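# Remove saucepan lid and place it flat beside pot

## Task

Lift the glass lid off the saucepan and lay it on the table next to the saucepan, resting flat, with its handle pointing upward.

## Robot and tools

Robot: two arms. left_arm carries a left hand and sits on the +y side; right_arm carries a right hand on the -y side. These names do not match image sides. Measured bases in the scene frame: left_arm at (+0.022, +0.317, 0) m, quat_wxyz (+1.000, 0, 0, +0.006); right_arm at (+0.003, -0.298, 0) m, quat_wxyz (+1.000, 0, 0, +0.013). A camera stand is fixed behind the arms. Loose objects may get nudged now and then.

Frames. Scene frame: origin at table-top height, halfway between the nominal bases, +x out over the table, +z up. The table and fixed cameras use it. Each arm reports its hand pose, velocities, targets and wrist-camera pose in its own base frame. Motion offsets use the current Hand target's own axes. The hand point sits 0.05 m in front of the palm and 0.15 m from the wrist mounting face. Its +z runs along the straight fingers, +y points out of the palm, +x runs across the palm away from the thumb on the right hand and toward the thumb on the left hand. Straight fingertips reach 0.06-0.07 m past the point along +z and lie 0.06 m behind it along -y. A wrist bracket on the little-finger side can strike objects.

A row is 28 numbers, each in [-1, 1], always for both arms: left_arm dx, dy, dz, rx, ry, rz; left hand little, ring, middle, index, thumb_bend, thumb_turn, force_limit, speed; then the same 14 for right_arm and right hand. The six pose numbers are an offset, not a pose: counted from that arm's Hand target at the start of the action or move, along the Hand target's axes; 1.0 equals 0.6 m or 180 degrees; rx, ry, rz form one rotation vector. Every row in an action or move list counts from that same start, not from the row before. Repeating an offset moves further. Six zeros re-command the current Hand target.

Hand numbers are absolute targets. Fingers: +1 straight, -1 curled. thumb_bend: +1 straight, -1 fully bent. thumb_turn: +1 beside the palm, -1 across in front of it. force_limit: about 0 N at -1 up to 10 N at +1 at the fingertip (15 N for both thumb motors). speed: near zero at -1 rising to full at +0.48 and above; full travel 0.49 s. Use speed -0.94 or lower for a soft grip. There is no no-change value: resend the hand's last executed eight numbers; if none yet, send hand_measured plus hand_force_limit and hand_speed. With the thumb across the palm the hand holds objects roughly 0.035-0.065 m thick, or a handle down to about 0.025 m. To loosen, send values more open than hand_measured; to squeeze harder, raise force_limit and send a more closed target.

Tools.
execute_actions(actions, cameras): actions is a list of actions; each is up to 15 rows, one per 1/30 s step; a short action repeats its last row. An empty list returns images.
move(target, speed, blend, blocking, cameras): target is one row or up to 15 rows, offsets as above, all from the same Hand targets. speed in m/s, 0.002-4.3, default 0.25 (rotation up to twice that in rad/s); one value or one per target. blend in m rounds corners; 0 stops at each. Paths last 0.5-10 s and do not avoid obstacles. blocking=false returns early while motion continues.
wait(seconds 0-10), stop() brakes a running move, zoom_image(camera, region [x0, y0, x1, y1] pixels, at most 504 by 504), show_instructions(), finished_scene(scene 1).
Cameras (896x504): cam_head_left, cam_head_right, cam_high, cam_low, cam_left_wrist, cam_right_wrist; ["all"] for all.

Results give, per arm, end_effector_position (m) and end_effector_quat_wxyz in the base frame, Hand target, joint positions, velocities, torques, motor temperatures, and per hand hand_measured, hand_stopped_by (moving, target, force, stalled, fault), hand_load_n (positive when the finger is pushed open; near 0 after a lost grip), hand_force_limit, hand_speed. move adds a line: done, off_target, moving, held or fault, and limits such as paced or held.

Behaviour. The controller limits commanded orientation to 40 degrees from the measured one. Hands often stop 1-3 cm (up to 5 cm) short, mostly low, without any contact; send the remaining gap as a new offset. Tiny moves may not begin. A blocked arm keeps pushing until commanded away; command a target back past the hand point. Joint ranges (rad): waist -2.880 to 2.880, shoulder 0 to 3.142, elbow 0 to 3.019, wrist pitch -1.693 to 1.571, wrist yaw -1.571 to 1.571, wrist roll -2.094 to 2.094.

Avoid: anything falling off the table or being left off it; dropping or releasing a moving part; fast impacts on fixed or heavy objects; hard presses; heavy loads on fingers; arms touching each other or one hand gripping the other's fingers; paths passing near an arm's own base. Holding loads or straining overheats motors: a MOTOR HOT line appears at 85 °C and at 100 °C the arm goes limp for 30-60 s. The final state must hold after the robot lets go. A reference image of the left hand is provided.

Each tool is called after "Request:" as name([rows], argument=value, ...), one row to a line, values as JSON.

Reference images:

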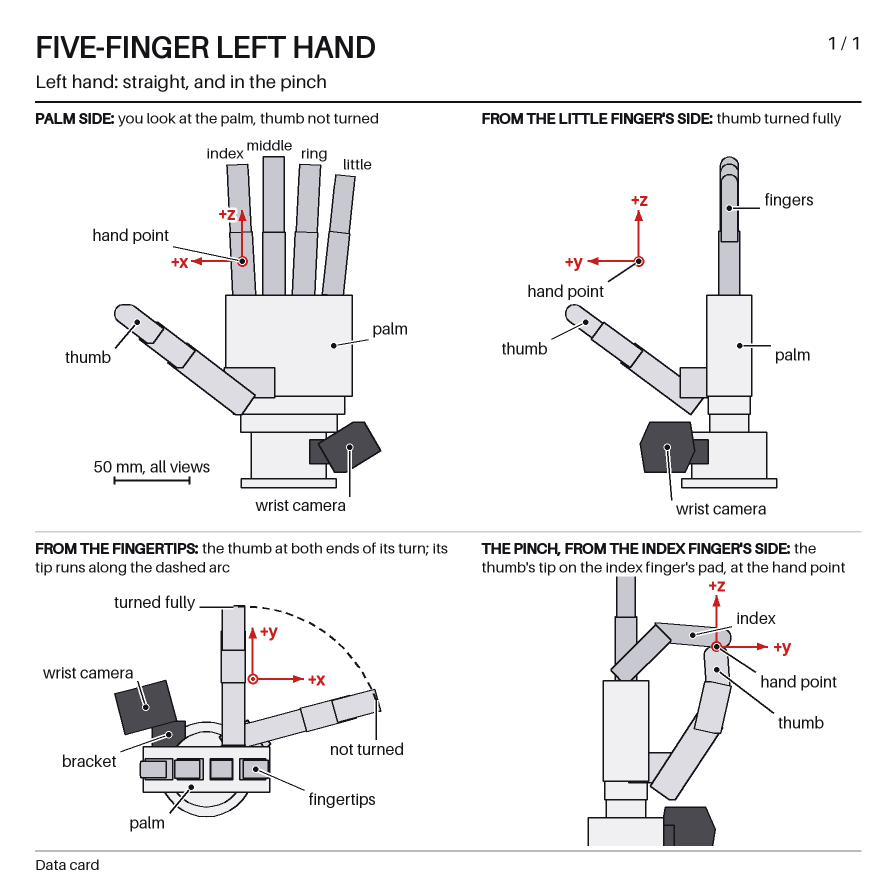

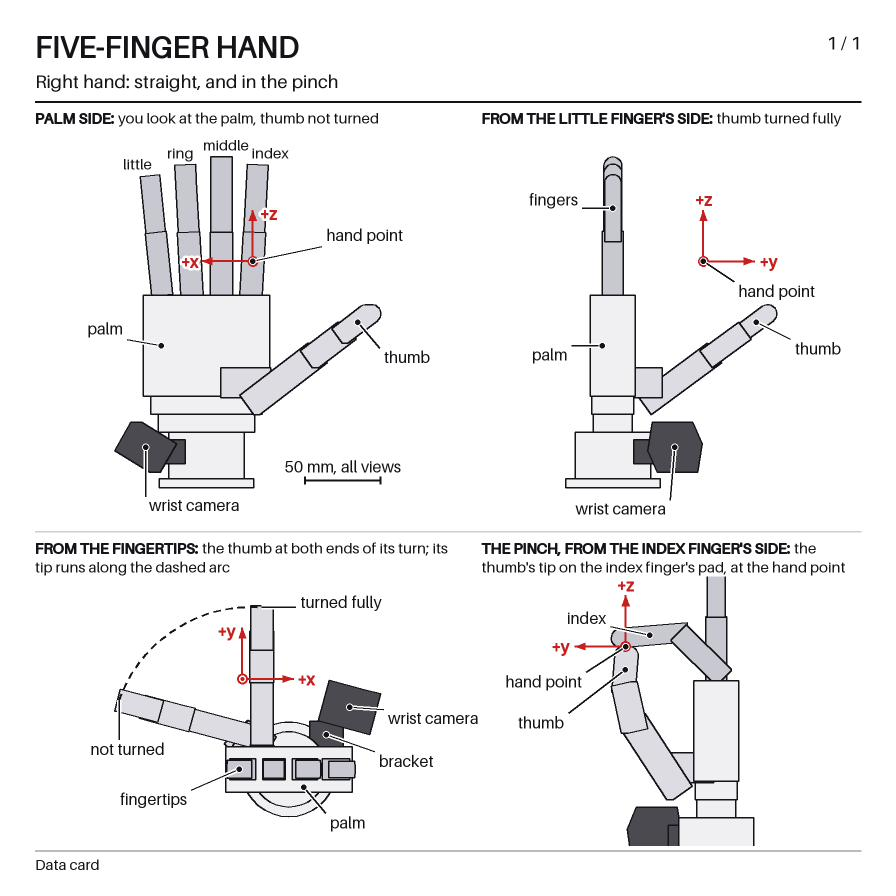

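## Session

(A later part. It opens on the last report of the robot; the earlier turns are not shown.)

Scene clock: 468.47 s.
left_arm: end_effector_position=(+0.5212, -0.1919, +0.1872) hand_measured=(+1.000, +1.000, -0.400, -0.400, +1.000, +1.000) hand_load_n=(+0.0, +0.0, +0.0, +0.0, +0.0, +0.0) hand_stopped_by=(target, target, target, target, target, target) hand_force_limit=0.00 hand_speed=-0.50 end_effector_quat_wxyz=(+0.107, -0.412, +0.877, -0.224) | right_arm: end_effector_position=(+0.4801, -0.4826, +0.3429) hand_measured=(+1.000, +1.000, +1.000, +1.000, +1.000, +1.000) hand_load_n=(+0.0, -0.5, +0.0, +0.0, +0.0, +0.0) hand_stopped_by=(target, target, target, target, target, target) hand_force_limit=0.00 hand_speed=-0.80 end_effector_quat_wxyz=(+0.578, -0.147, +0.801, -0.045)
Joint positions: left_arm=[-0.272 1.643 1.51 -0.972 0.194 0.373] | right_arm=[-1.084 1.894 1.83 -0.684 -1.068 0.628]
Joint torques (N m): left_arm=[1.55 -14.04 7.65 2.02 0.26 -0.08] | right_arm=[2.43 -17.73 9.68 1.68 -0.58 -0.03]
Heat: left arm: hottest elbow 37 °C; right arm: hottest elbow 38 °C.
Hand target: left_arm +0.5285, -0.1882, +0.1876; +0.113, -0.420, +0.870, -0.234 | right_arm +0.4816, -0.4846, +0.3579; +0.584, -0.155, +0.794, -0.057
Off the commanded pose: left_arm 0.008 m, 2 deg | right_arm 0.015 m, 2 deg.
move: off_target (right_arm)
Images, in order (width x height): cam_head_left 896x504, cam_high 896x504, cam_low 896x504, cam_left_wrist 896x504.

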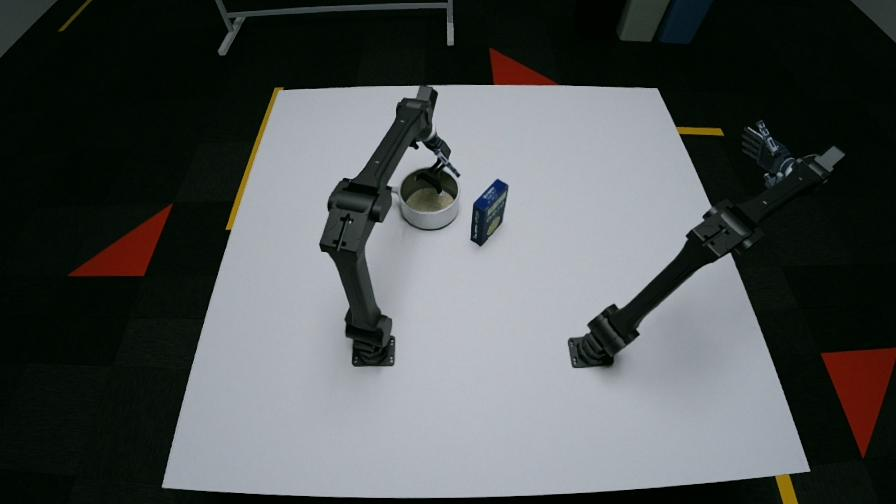

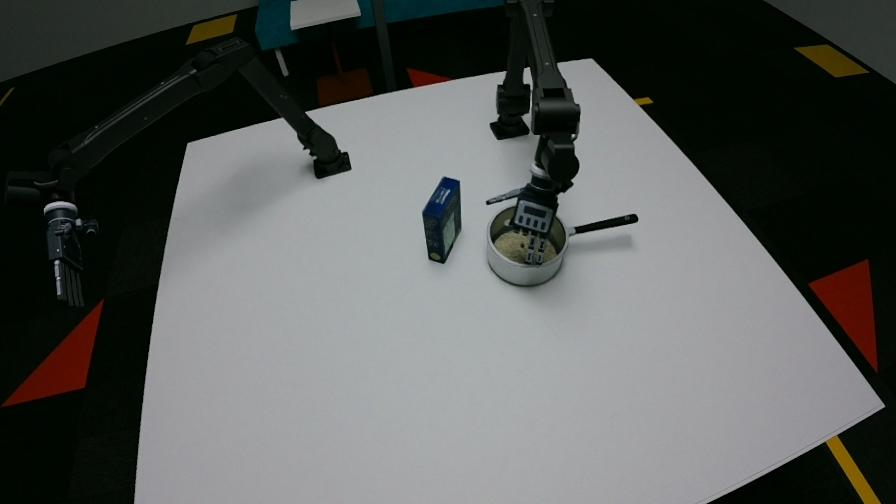

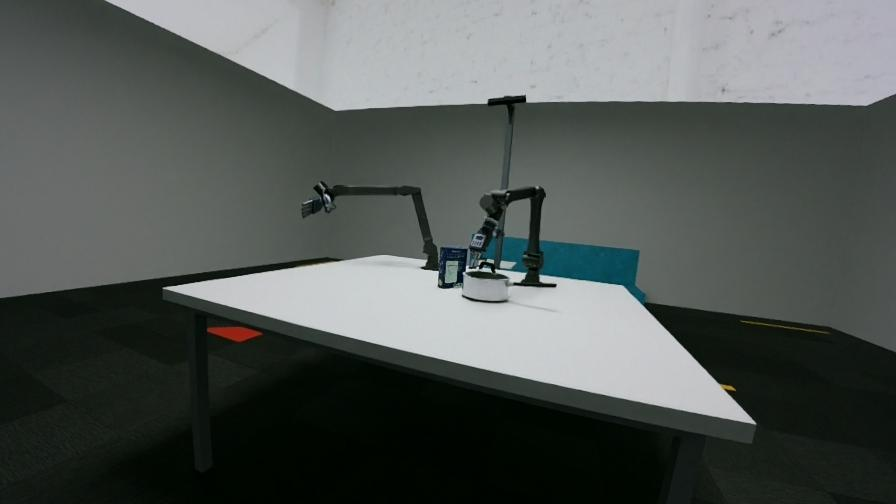

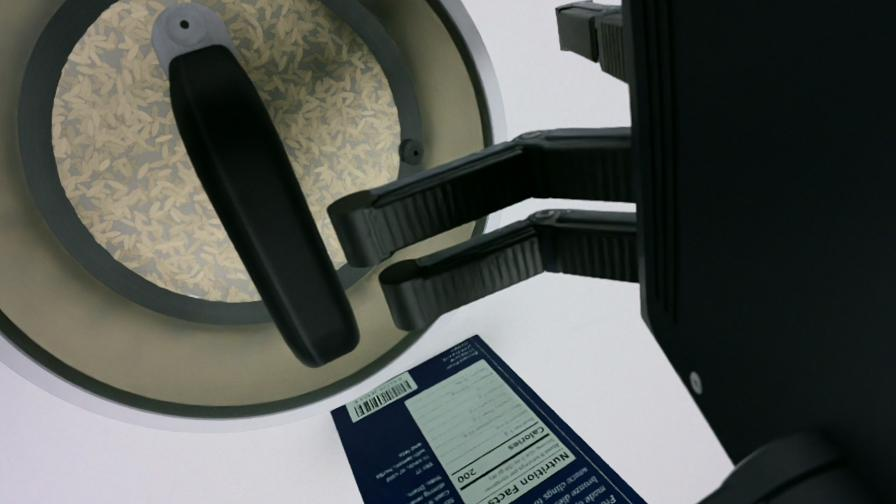

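Request:
move(target=[-0.0083,0.025,0.0433,0.0833,0,0,1,1,-0.4,-0.4,1,1,0,-0.5,0,0,0,0,0,0,1,1,1,1,1,1,0,-0.8], speed=0.12, cameras=["cam_low", "cam_left_wrist", "cam_head_left", "cam_high"])

Request:
zoom_image(camera="cam_low", region=[450, 230, 520, 310])

Request:
zoom_image(camera="cam_high", region=[480, 150, 580, 290])

Request:
zoom_image(camera="cam_head_left", region=[390, 120, 490, 240])

Scene clock: 585.93 s.
left_arm: end_effector_position=(+0.5253, -0.1890, +0.1490) hand_measured=(+1.000, +1.000, -0.400, -0.400, +1.000, +1.000) hand_load_n=(+0.0, +0.0, -2.0, +0.0, +0.0, +0.0) hand_stopped_by=(target, target, target, target, target, target) hand_force_limit=0.00 hand_speed=-0.50 end_effector_quat_wxyz=(+0.153, -0.400, +0.840, -0.333) | right_arm: end_effector_position=(+0.4801, -0.4826, +0.3429) hand_measured=(+1.000, +1.000, +1.000, +1.000, +1.000, +1.000) hand_load_n=(+0.0, +0.0, +0.5, +0.0, +0.0, +0.0) hand_stopped_by=(target, target, target, target, target, target) hand_force_limit=0.00 hand_speed=-0.80 end_effector_quat_wxyz=(+0.578, -0.147, +0.801, -0.045)
Joint positions: left_arm=[-0.222 1.545 1.221 -0.553 0.315 0.345] | right_arm=[-1.084 1.894 1.83 -0.684 -1.068 0.628]
Joint torques (N m): left_arm=[1.49 -13.45 7.39 2.52 0.24 -0.13] | right_arm=[2.55 -17.61 9.72 1.73 -0.57 -0.03]
Motor temperatures (°C): left_arm=[32 36 36 28 29 27] | right_arm=[29 34 38 30 28 27]
Heat: left arm: hottest shoulder 36 °C; right arm: hottest elbow 38 °C.
Hand target: left_arm +0.5317, -0.1843, +0.1577; +0.167, -0.401, +0.832, -0.345 | right_arm +0.4816, -0.4846, +0.3579; +0.584, -0.155, +0.794, -0.057
Off the commanded pose: left_arm 0.012 m, 2 deg | right_arm 0.015 m, 2 deg.
move: off_target (left_arm, right_arm)
Images, in order (width x height): cam_head_left 896x504, cam_high 896x504, cam_low 896x504, cam_left_wrist 896x504.

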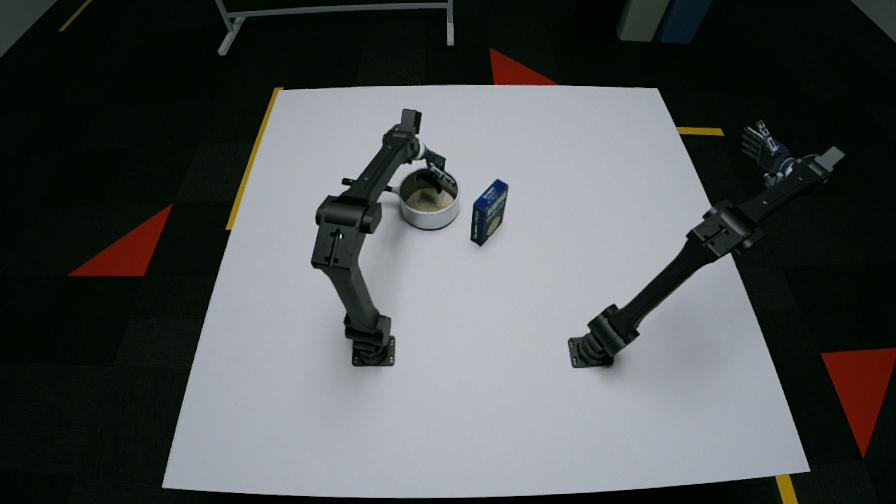

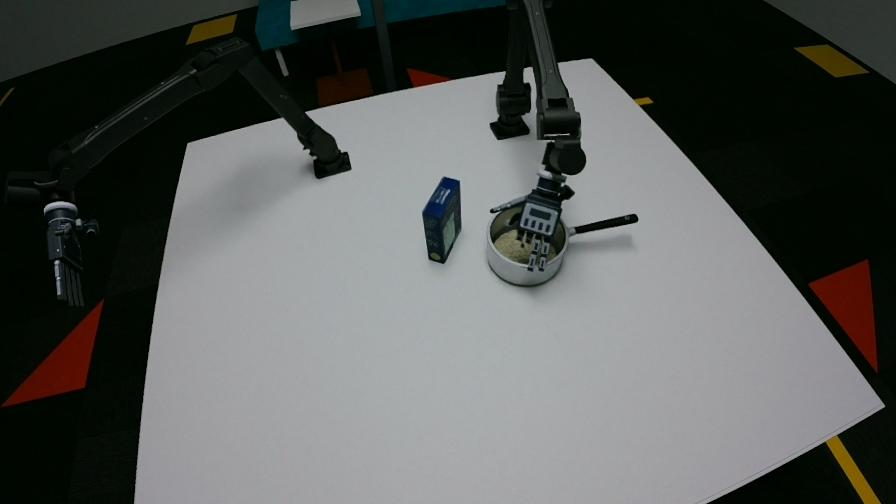

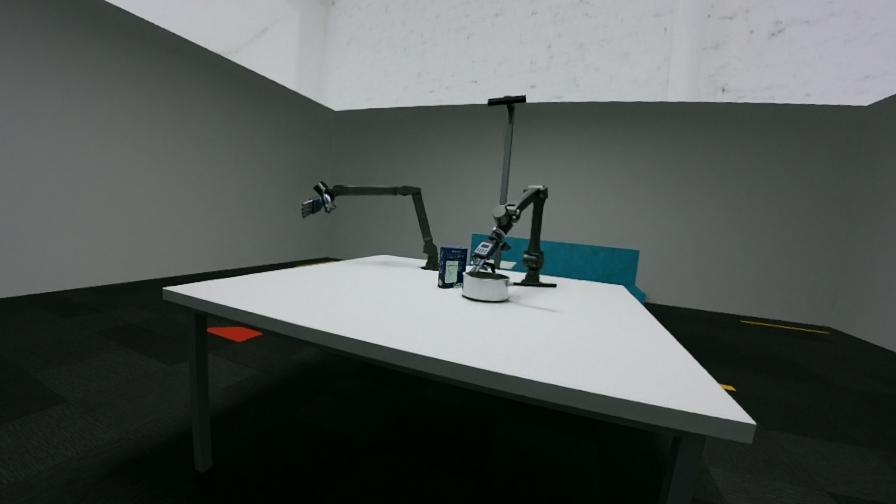

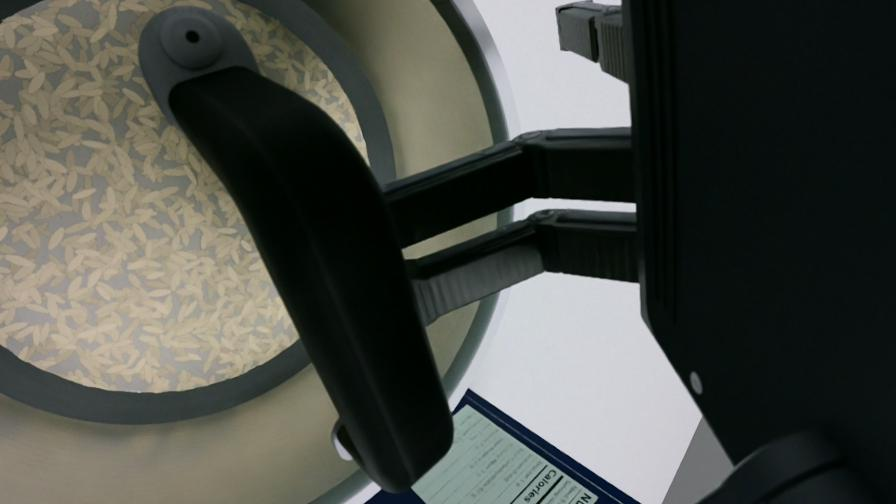

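Scaled by 6.300.

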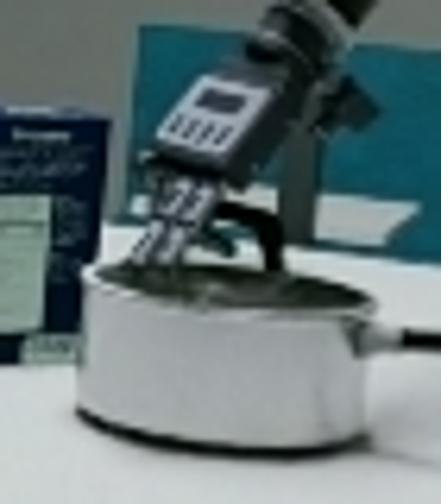

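Scaled by 3.600.

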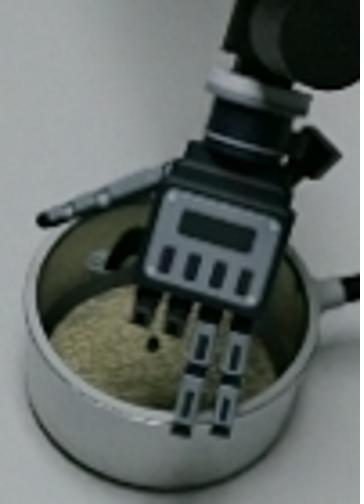

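Scaled by 4.200.

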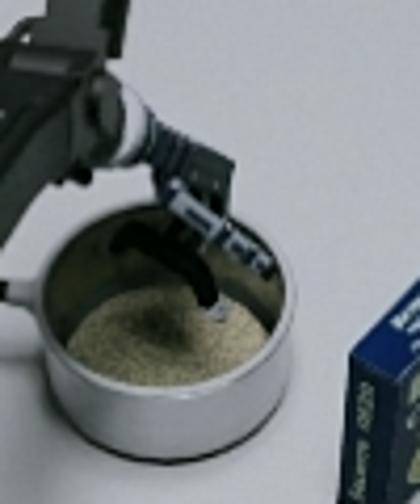

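Request:
move(target=[0,0.0071,0.0071,0,0,0,1,1,-0.4,-0.4,1,1,0,-0.5,0,0,0,0,0,0,1,1,1,1,1,1,0,-0.8], speed=0.1, cameras=["cam_low", "cam_left_wrist"])

Request:
zoom_image(camera="cam_low", region=[450, 240, 510, 300])

Scene clock: 611.83 s.
left_arm: end_effector_position=(+0.5254, -0.1892, +0.1482) hand_measured=(+1.000, +1.000, -0.400, -0.400, +1.000, +1.000) hand_load_n=(+0.0, -0.5, -4.0, +0.0, +0.0, -0.5) hand_stopped_by=(target, target, target, target, target, target) hand_force_limit=0.00 hand_speed=-0.50 end_effector_quat_wxyz=(+0.156, -0.400, +0.839, -0.335) | right_arm: end_effector_position=(+0.4801, -0.4826, +0.3429) hand_measured=(+1.000, +1.000, +1.000, +1.000, +1.000, +1.000) hand_load_n=(+0.5, +0.0, +0.0, +0.0, +0.0, +0.0) hand_stopped_by=(target, target, target, target, target, target) hand_force_limit=0.00 hand_speed=-0.80 end_effector_quat_wxyz=(+0.578, -0.147, +0.801, -0.045)
Joint positions: left_arm=[-0.222 1.542 1.212 -0.54 0.315 0.342] | right_arm=[-1.084 1.894 1.83 -0.684 -1.068 0.628]
Joint torques (N m): left_arm=[1.49 -12.75 7.2 2.56 0.23 -0.11] | right_arm=[2.37 -17.61 9.7 1.72 -0.57 -0.04]
Heat: left arm: hottest shoulder 36 °C; right arm: hottest elbow 38 °C.
Hand target: left_arm +0.5318, -0.1843, +0.1515; +0.167, -0.401, +0.832, -0.345 | right_arm +0.4816, -0.4846, +0.3579; +0.584, -0.155, +0.794, -0.057
Off the commanded pose: left_arm 0.009 m, 2 deg | right_arm 0.015 m, 2 deg.
move: off_target (right_arm)
Images, in order (width x height): cam_low 896x504, cam_left_wrist 896x504.

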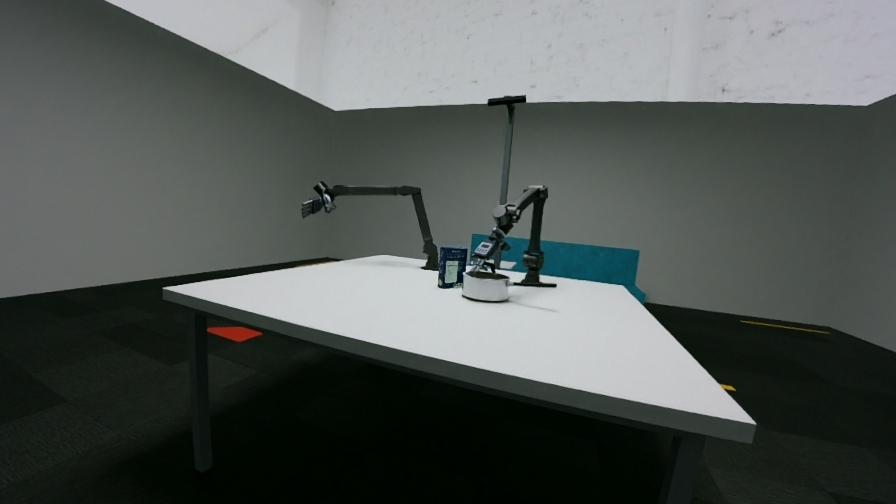

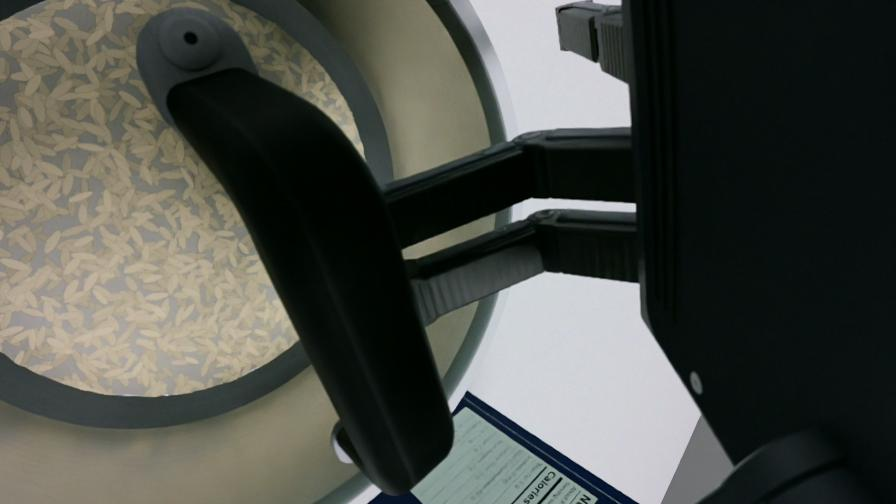

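Scaled by 8.400.

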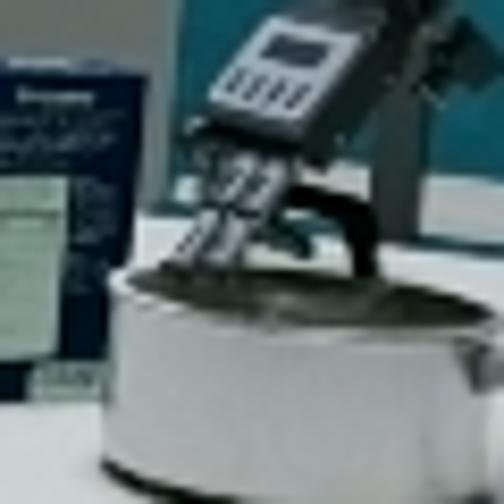

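Request:
move(target=[0,-0.0035,-0.0035,0,0,0,1,1,-0.53,-0.5,1,1,0,-0.5,0,0,0,0,0,0,1,1,1,1,1,1,0,-0.8], speed=0.1, cameras=["cam_low", "cam_left_wrist"])

Request:
zoom_image(camera="cam_low", region=[450, 240, 510, 300])

Scene clock: 634.53 s.
left_arm: end_effector_position=(+0.5250, -0.1884, +0.1465) hand_measured=(+1.000, +1.000, -0.530, -0.500, +1.000, +1.000) hand_load_n=(+0.0, +0.0, +0.0, +0.0, +0.0, +0.0) hand_stopped_by=(target, target, target, target, target, target) hand_force_limit=0.00 hand_speed=-0.50 end_effector_quat_wxyz=(+0.158, -0.395, +0.841, -0.334) | right_arm: end_effector_position=(+0.4801, -0.4826, +0.3429) hand_measured=(+1.000, +1.000, +1.000, +1.000, +1.000, +1.000) hand_load_n=(+0.0, +0.0, +0.0, +0.0, +0.0, +0.0) hand_stopped_by=(target, target, target, target, target, target) hand_force_limit=0.00 hand_speed=-0.80 end_effector_quat_wxyz=(+0.578, -0.147, +0.801, -0.045)
Joint positions: left_arm=[-0.222 1.542 1.208 -0.537 0.315 0.355] | right_arm=[-1.084 1.894 1.83 -0.684 -1.068 0.628]
Joint torques (N m): left_arm=[1.49 -12.98 7.87 2.15 0.23 -0.11] | right_arm=[2.55 -17.61 9.65 1.72 -0.58 -0.04]
Heat: left arm: hottest elbow 36 °C; right arm: hottest elbow 39 °C.
Hand target: left_arm +0.5317, -0.1843, +0.1544; +0.167, -0.401, +0.832, -0.345 | right_arm +0.4816, -0.4846, +0.3579; +0.584, -0.155, +0.794, -0.057
Off the commanded pose: left_arm 0.011 m, 2 deg | right_arm 0.015 m, 2 deg.
move: off_target (left_arm, right_arm)
Images, in order (width x height): cam_low 896x504, cam_left_wrist 896x504.

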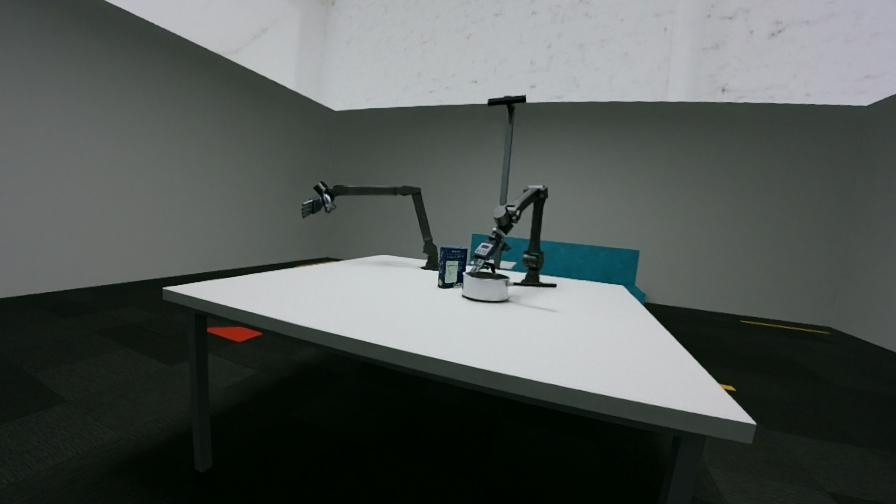

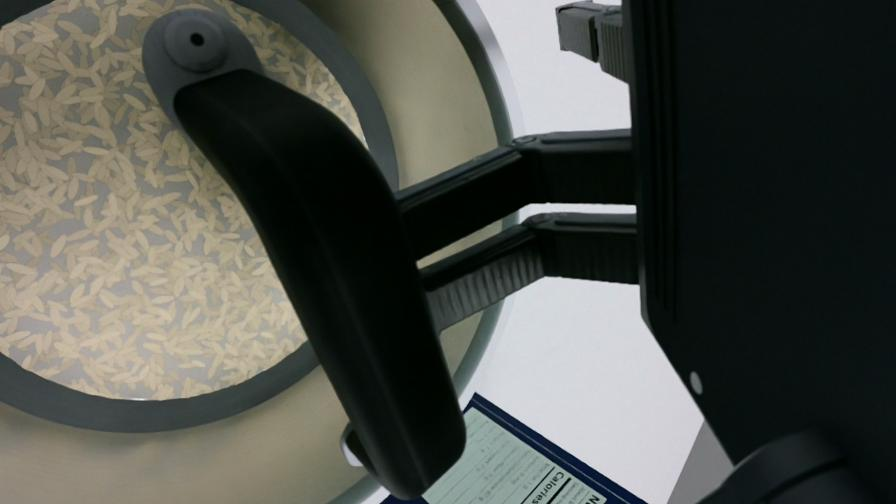

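Scaled by 8.400.

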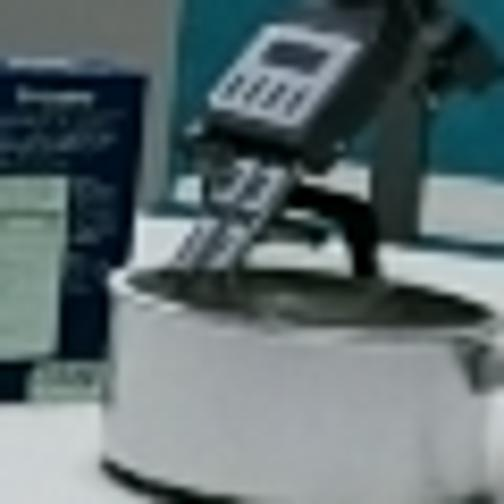

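Request:
move(target=[0,0.0519,-0.0565,0,0,0,1,1,-0.53,-0.5,1,1,0,-0.5,0,0,0,0,0,0,1,1,1,1,1,1,0,-0.8], speed=0.05, cameras=["cam_low", "cam_left_wrist", "cam_head_left", "cam_high"])

Request:
zoom_image(camera="cam_low", region=[450, 240, 510, 300])

Request:
zoom_image(camera="cam_head_left", region=[390, 120, 490, 240])

Scene clock: 647.87 s.
left_arm: end_effector_position=(+0.4932, -0.1634, +0.1418) hand_measured=(+1.000, +1.000, -0.530, -0.500, +1.000, +1.000) hand_load_n=(+0.0, +0.0, +0.0, +2.0, -0.5, +0.0) hand_stopped_by=(target, target, target, target, target, target) hand_force_limit=0.00 hand_speed=-0.50 end_effector_quat_wxyz=(+0.150, -0.408, +0.836, -0.334) | right_arm: end_effector_position=(+0.4801, -0.4826, +0.3429) hand_measured=(+1.000, +1.000, +1.000, +1.000, +1.000, +1.000) hand_load_n=(+0.0, +0.0, +0.0, +0.0, +0.0, +0.0) hand_stopped_by=(target, target, target, target, target, target) hand_force_limit=0.00 hand_speed=-0.80 end_effector_quat_wxyz=(+0.578, -0.147, +0.801, -0.045)
Joint positions: left_arm=[-0.18 1.462 1.107 -0.535 0.341 0.361] | right_arm=[-1.084 1.894 1.83 -0.684 -1.068 0.628]
Joint torques (N m): left_arm=[1.85 -13.22 7.36 1.78 0.39 0.09] | right_arm=[2.61 -17.67 9.68 1.68 -0.57 -0.04]
Heat: left arm: hottest elbow 36 °C; right arm: hottest elbow 39 °C.
Hand target: left_arm +0.4957, -0.1556, +0.1563; +0.167, -0.401, +0.832, -0.345 | right_arm +0.4816, -0.4846, +0.3579; +0.584, -0.155, +0.794, -0.057
Off the commanded pose: left_arm 0.017 m, 2 deg | right_arm 0.015 m, 2 deg.
move: off_target (left_arm, right_arm)
Images, in order (width x height): cam_head_left 896x504, cam_high 896x504, cam_low 896x504, cam_left_wrist 896x504.

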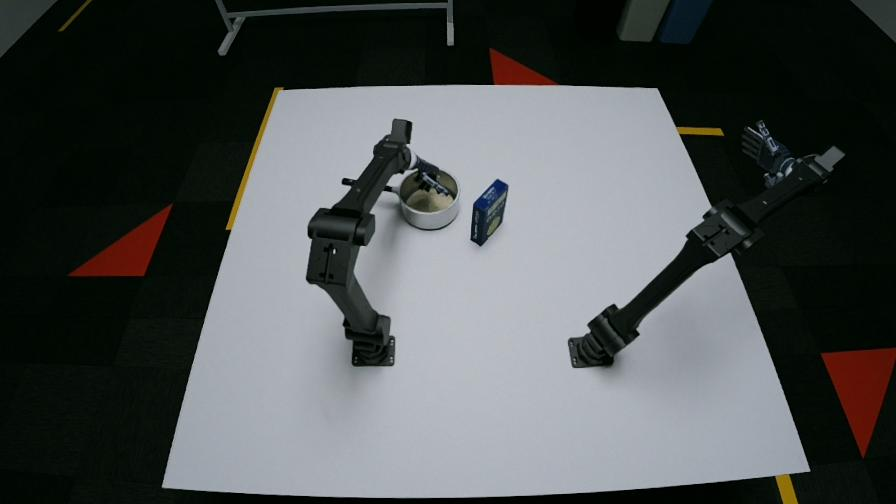

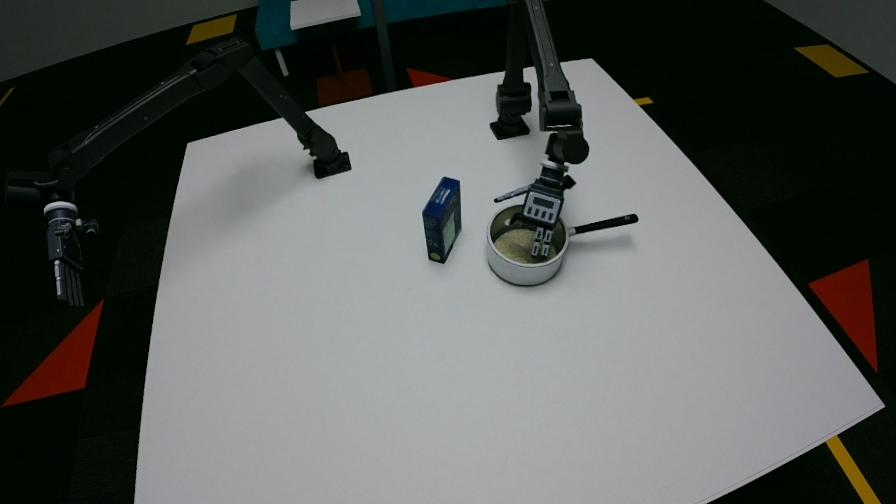

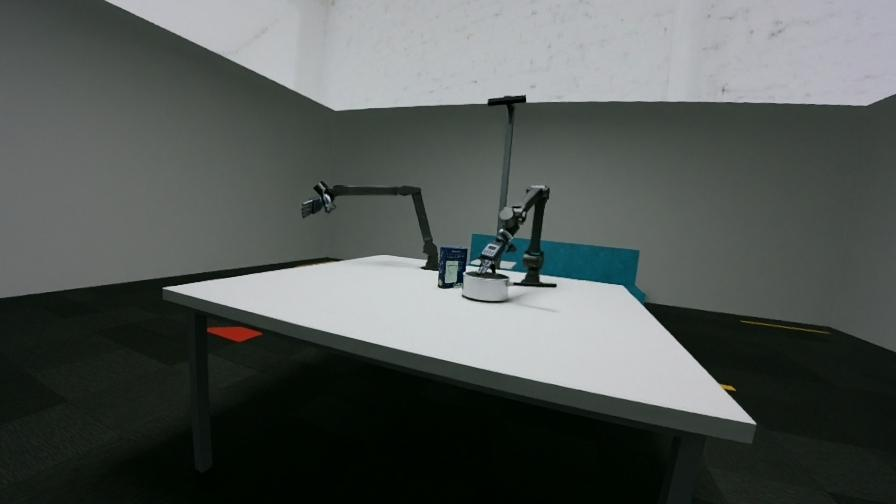

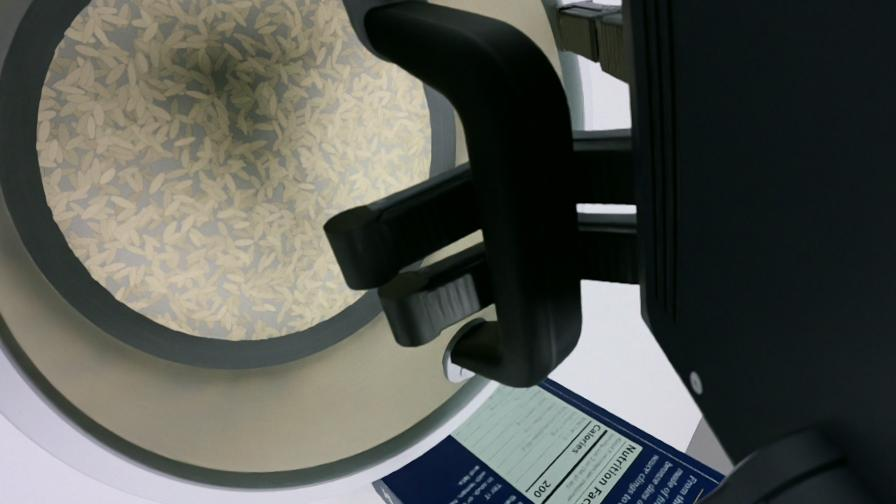

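Scaled by 8.400.

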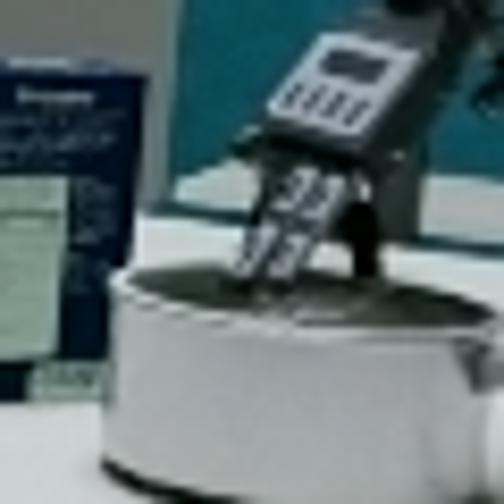

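Scaled by 4.200.

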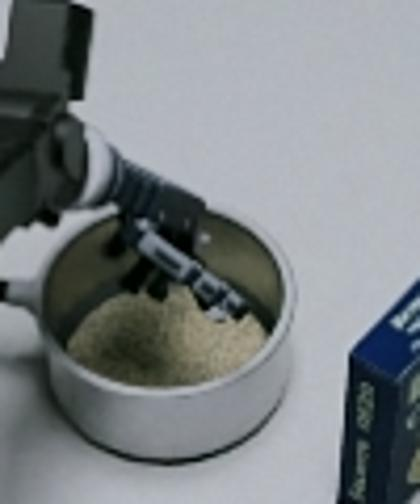

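Request:
move(target=[0,-0.0106,-0.0106,0,0,0,1,1,-0.53,-0.5,0.6,1,0,-0.5,0,0,0,0,0,0,1,1,1,1,1,1,0,-0.8], speed=0.05, cameras=["cam_low", "cam_left_wrist"])

Request:
zoom_image(camera="cam_low", region=[450, 240, 510, 300])

Scene clock: 662.17 s.
left_arm: end_effector_position=(+0.4932, -0.1634, +0.1422) hand_measured=(+1.000, +1.000, -0.530, -0.500, +0.600, +1.000) hand_load_n=(+0.0, +0.0, +0.0, +2.0, +0.0, +0.0) hand_stopped_by=(target, target, target, target, target, target) hand_force_limit=0.00 hand_speed=-0.50 end_effector_quat_wxyz=(+0.151, -0.408, +0.836, -0.334) | right_arm: end_effector_position=(+0.4801, -0.4826, +0.3429) hand_measured=(+1.000, +1.000, +1.000, +1.000, +1.000, +1.000) hand_load_n=(+0.0, +0.0, +0.0, +0.0, +0.0, -0.5) hand_stopped_by=(target, target, target, target, target, target) hand_force_limit=0.00 hand_speed=-0.80 end_effector_quat_wxyz=(+0.578, -0.147, +0.801, -0.045)
Joint positions: left_arm=[-0.18 1.461 1.107 -0.535 0.341 0.361] | right_arm=[-1.084 1.894 1.83 -0.684 -1.068 0.628]
Joint torques (N m): left_arm=[1.85 -13.8 8.62 0.87 0.4 0.09] | right_arm=[2.37 -17.79 9.69 1.7 -0.57 -0.04]
Heat: left arm: hottest elbow 36 °C; right arm: hottest elbow 39 °C.
Hand target: left_arm +0.4957, -0.1556, +0.1654; +0.167, -0.401, +0.832, -0.345 | right_arm +0.4816, -0.4846, +0.3579; +0.584, -0.155, +0.794, -0.057
Off the commanded pose: left_arm 0.025 m, 2 deg | right_arm 0.015 m, 2 deg.
move: off_target (left_arm, right_arm)
Images, in order (width x height): cam_low 896x504, cam_left_wrist 896x504.

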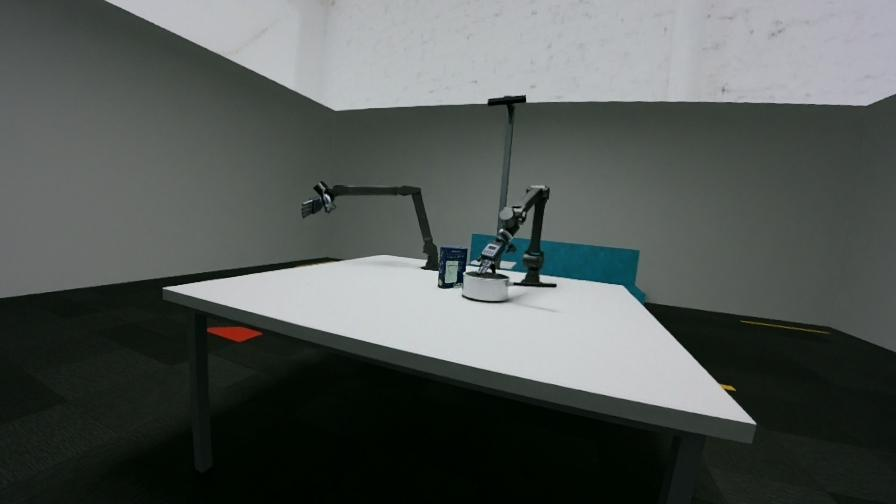

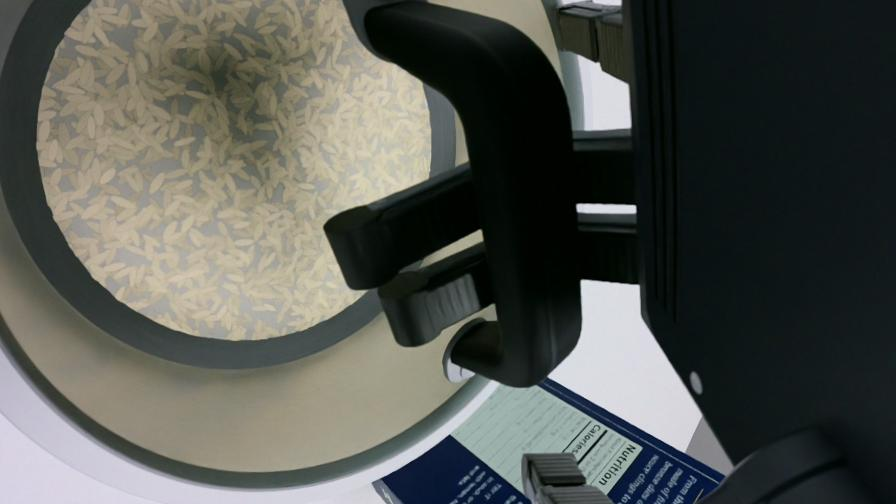

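Scaled by 8.400.

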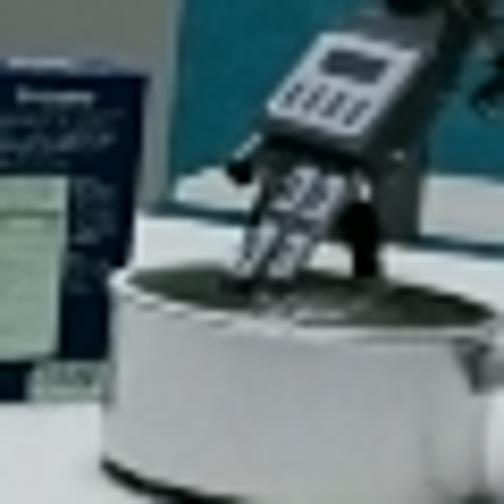

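Request:
move(target=[0,-0.007,-0.007,0,0,0,1,1,-0.53,-0.5,0.6,1,0,-0.5,0,0,0,0,0,0,1,1,1,1,1,1,0,-0.8], speed=0.05, cameras=["cam_left_wrist"])

Scene clock: 670.57 s.
left_arm: end_effector_position=(+0.4902, -0.1619, +0.1423) hand_measured=(+1.000, +1.000, -0.530, -0.500, +0.600, +1.000) hand_load_n=(+0.0, +0.5, +0.0, +2.5, +0.0, +0.0) hand_stopped_by=(target, target, target, target, target, target) hand_force_limit=0.00 hand_speed=-0.50 end_effector_quat_wxyz=(+0.150, -0.403, +0.840, -0.330) | right_arm: end_effector_position=(+0.4801, -0.4826, +0.3429) hand_measured=(+1.000, +1.000, +1.000, +1.000, +1.000, +1.000) hand_load_n=(+0.0, +0.0, +0.0, +0.0, +0.0, -0.5) hand_stopped_by=(target, target, target, target, target, target) hand_force_limit=0.00 hand_speed=-0.80 end_effector_quat_wxyz=(+0.578, -0.147, +0.801, -0.045)
Joint positions: left_arm=[-0.18 1.457 1.107 -0.549 0.341 0.376] | right_arm=[-1.084 1.894 1.83 -0.684 -1.068 0.628]
Joint torques (N m): left_arm=[1.85 -13.86 9.47 0.73 0.4 0.02] | right_arm=[2.26 -17.61 9.66 1.73 -0.57 -0.04]
Heat: left arm: hottest elbow 36 °C; right arm: hottest elbow 39 °C.
Hand target: left_arm +0.4957, -0.1556, +0.1713; +0.167, -0.401, +0.832, -0.345 | right_arm +0.4816, -0.4846, +0.3579; +0.584, -0.155, +0.794, -0.057
Off the commanded pose: left_arm 0.030 m, 3 deg | right_arm 0.015 m, 2 deg.
move: off_target (left_arm, right_arm)
Images, in order (width x height): cam_left_wrist 896x504.

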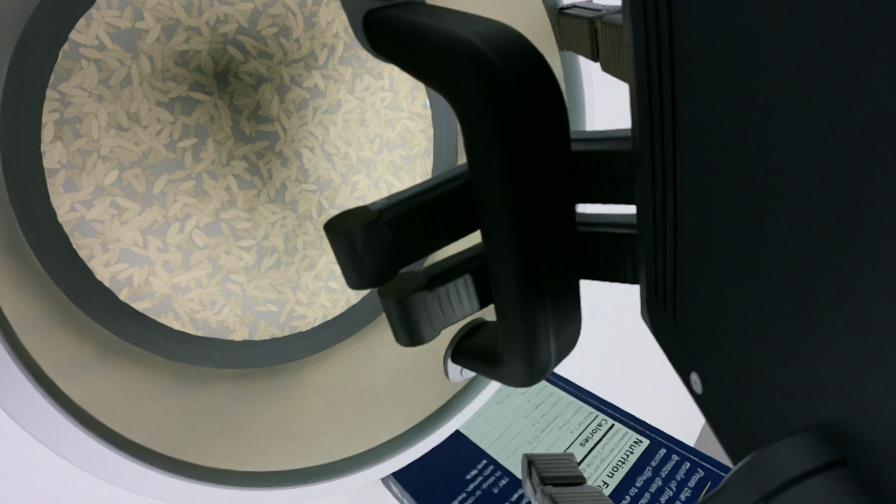

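Request:
move(target=[0,0,0,0,0,0,1,1,-0.53,-0.5,0.55,-1,-0.5,-0.7,0,0,0,0,0,0,1,1,1,1,1,1,0,-0.8], speed=0.05, cameras=["cam_left_wrist","cam_low","cam_head_left"])

Request:
zoom_image(camera="cam_head_left", region=[390, 120, 490, 240])

Scene clock: 681.47 s.
left_arm: end_effector_position=(+0.4895, -0.1616, +0.1423) hand_measured=(+1.000, +1.000, -0.530, -0.500, +0.550, -0.238) hand_load_n=(+0.0, +0.5, +0.0, +4.0, +1.0, +2.5) hand_stopped_by=(target, target, target, target, target, force) hand_force_limit=-0.50 hand_speed=-0.70 end_effector_quat_wxyz=(+0.149, -0.404, +0.840, -0.329) | right_arm: end_effector_position=(+0.4801, -0.4826, +0.3429) hand_measured=(+1.000, +1.000, +1.000, +1.000, +1.000, +1.000) hand_load_n=(+0.0, +0.0, +0.0, +0.0, +0.0, +0.0) hand_stopped_by=(target, target, target, target, target, target) hand_force_limit=0.00 hand_speed=-0.80 end_effector_quat_wxyz=(+0.578, -0.147, +0.801, -0.045)
Joint positions: left_arm=[-0.179 1.456 1.107 -0.552 0.341 0.376] | right_arm=[-1.084 1.894 1.83 -0.684 -1.068 0.628]
Joint torques (N m): left_arm=[1.79 -13.74 9.48 0.84 0.39 0.03] | right_arm=[2.49 -17.73 9.69 1.7 -0.57 -0.04]
Heat: left arm: hottest elbow 36 °C; right arm: hottest elbow 39 °C.
Hand target: left_arm +0.4957, -0.1556, +0.1713; +0.167, -0.401, +0.832, -0.345 | right_arm +0.4816, -0.4846, +0.3579; +0.584, -0.155, +0.794, -0.057
Off the commanded pose: left_arm 0.030 m, 3 deg | right_arm 0.015 m, 2 deg.
move: off_target (left_arm, right_arm)
Images, in order (width x height): cam_head_left 896x504, cam_low 896x504, cam_left_wrist 896x504.

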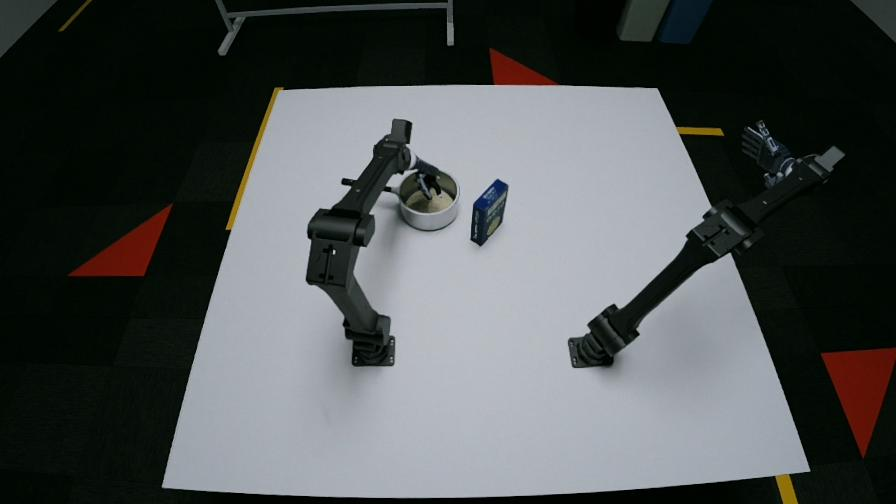

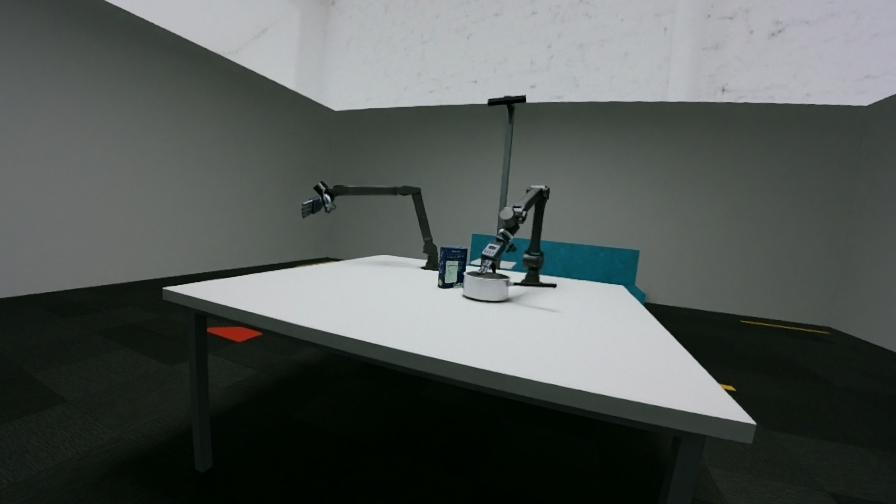

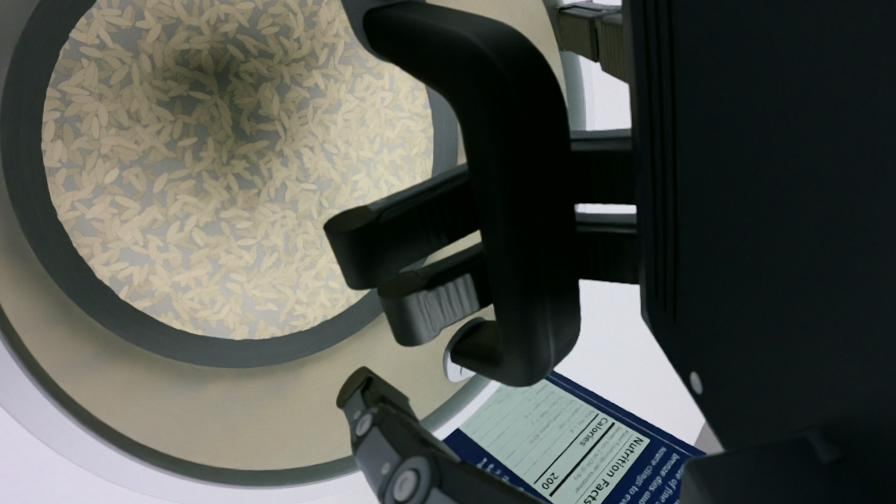

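Scaled by 4.200.

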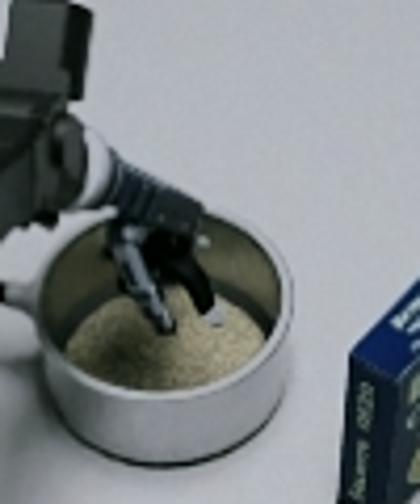

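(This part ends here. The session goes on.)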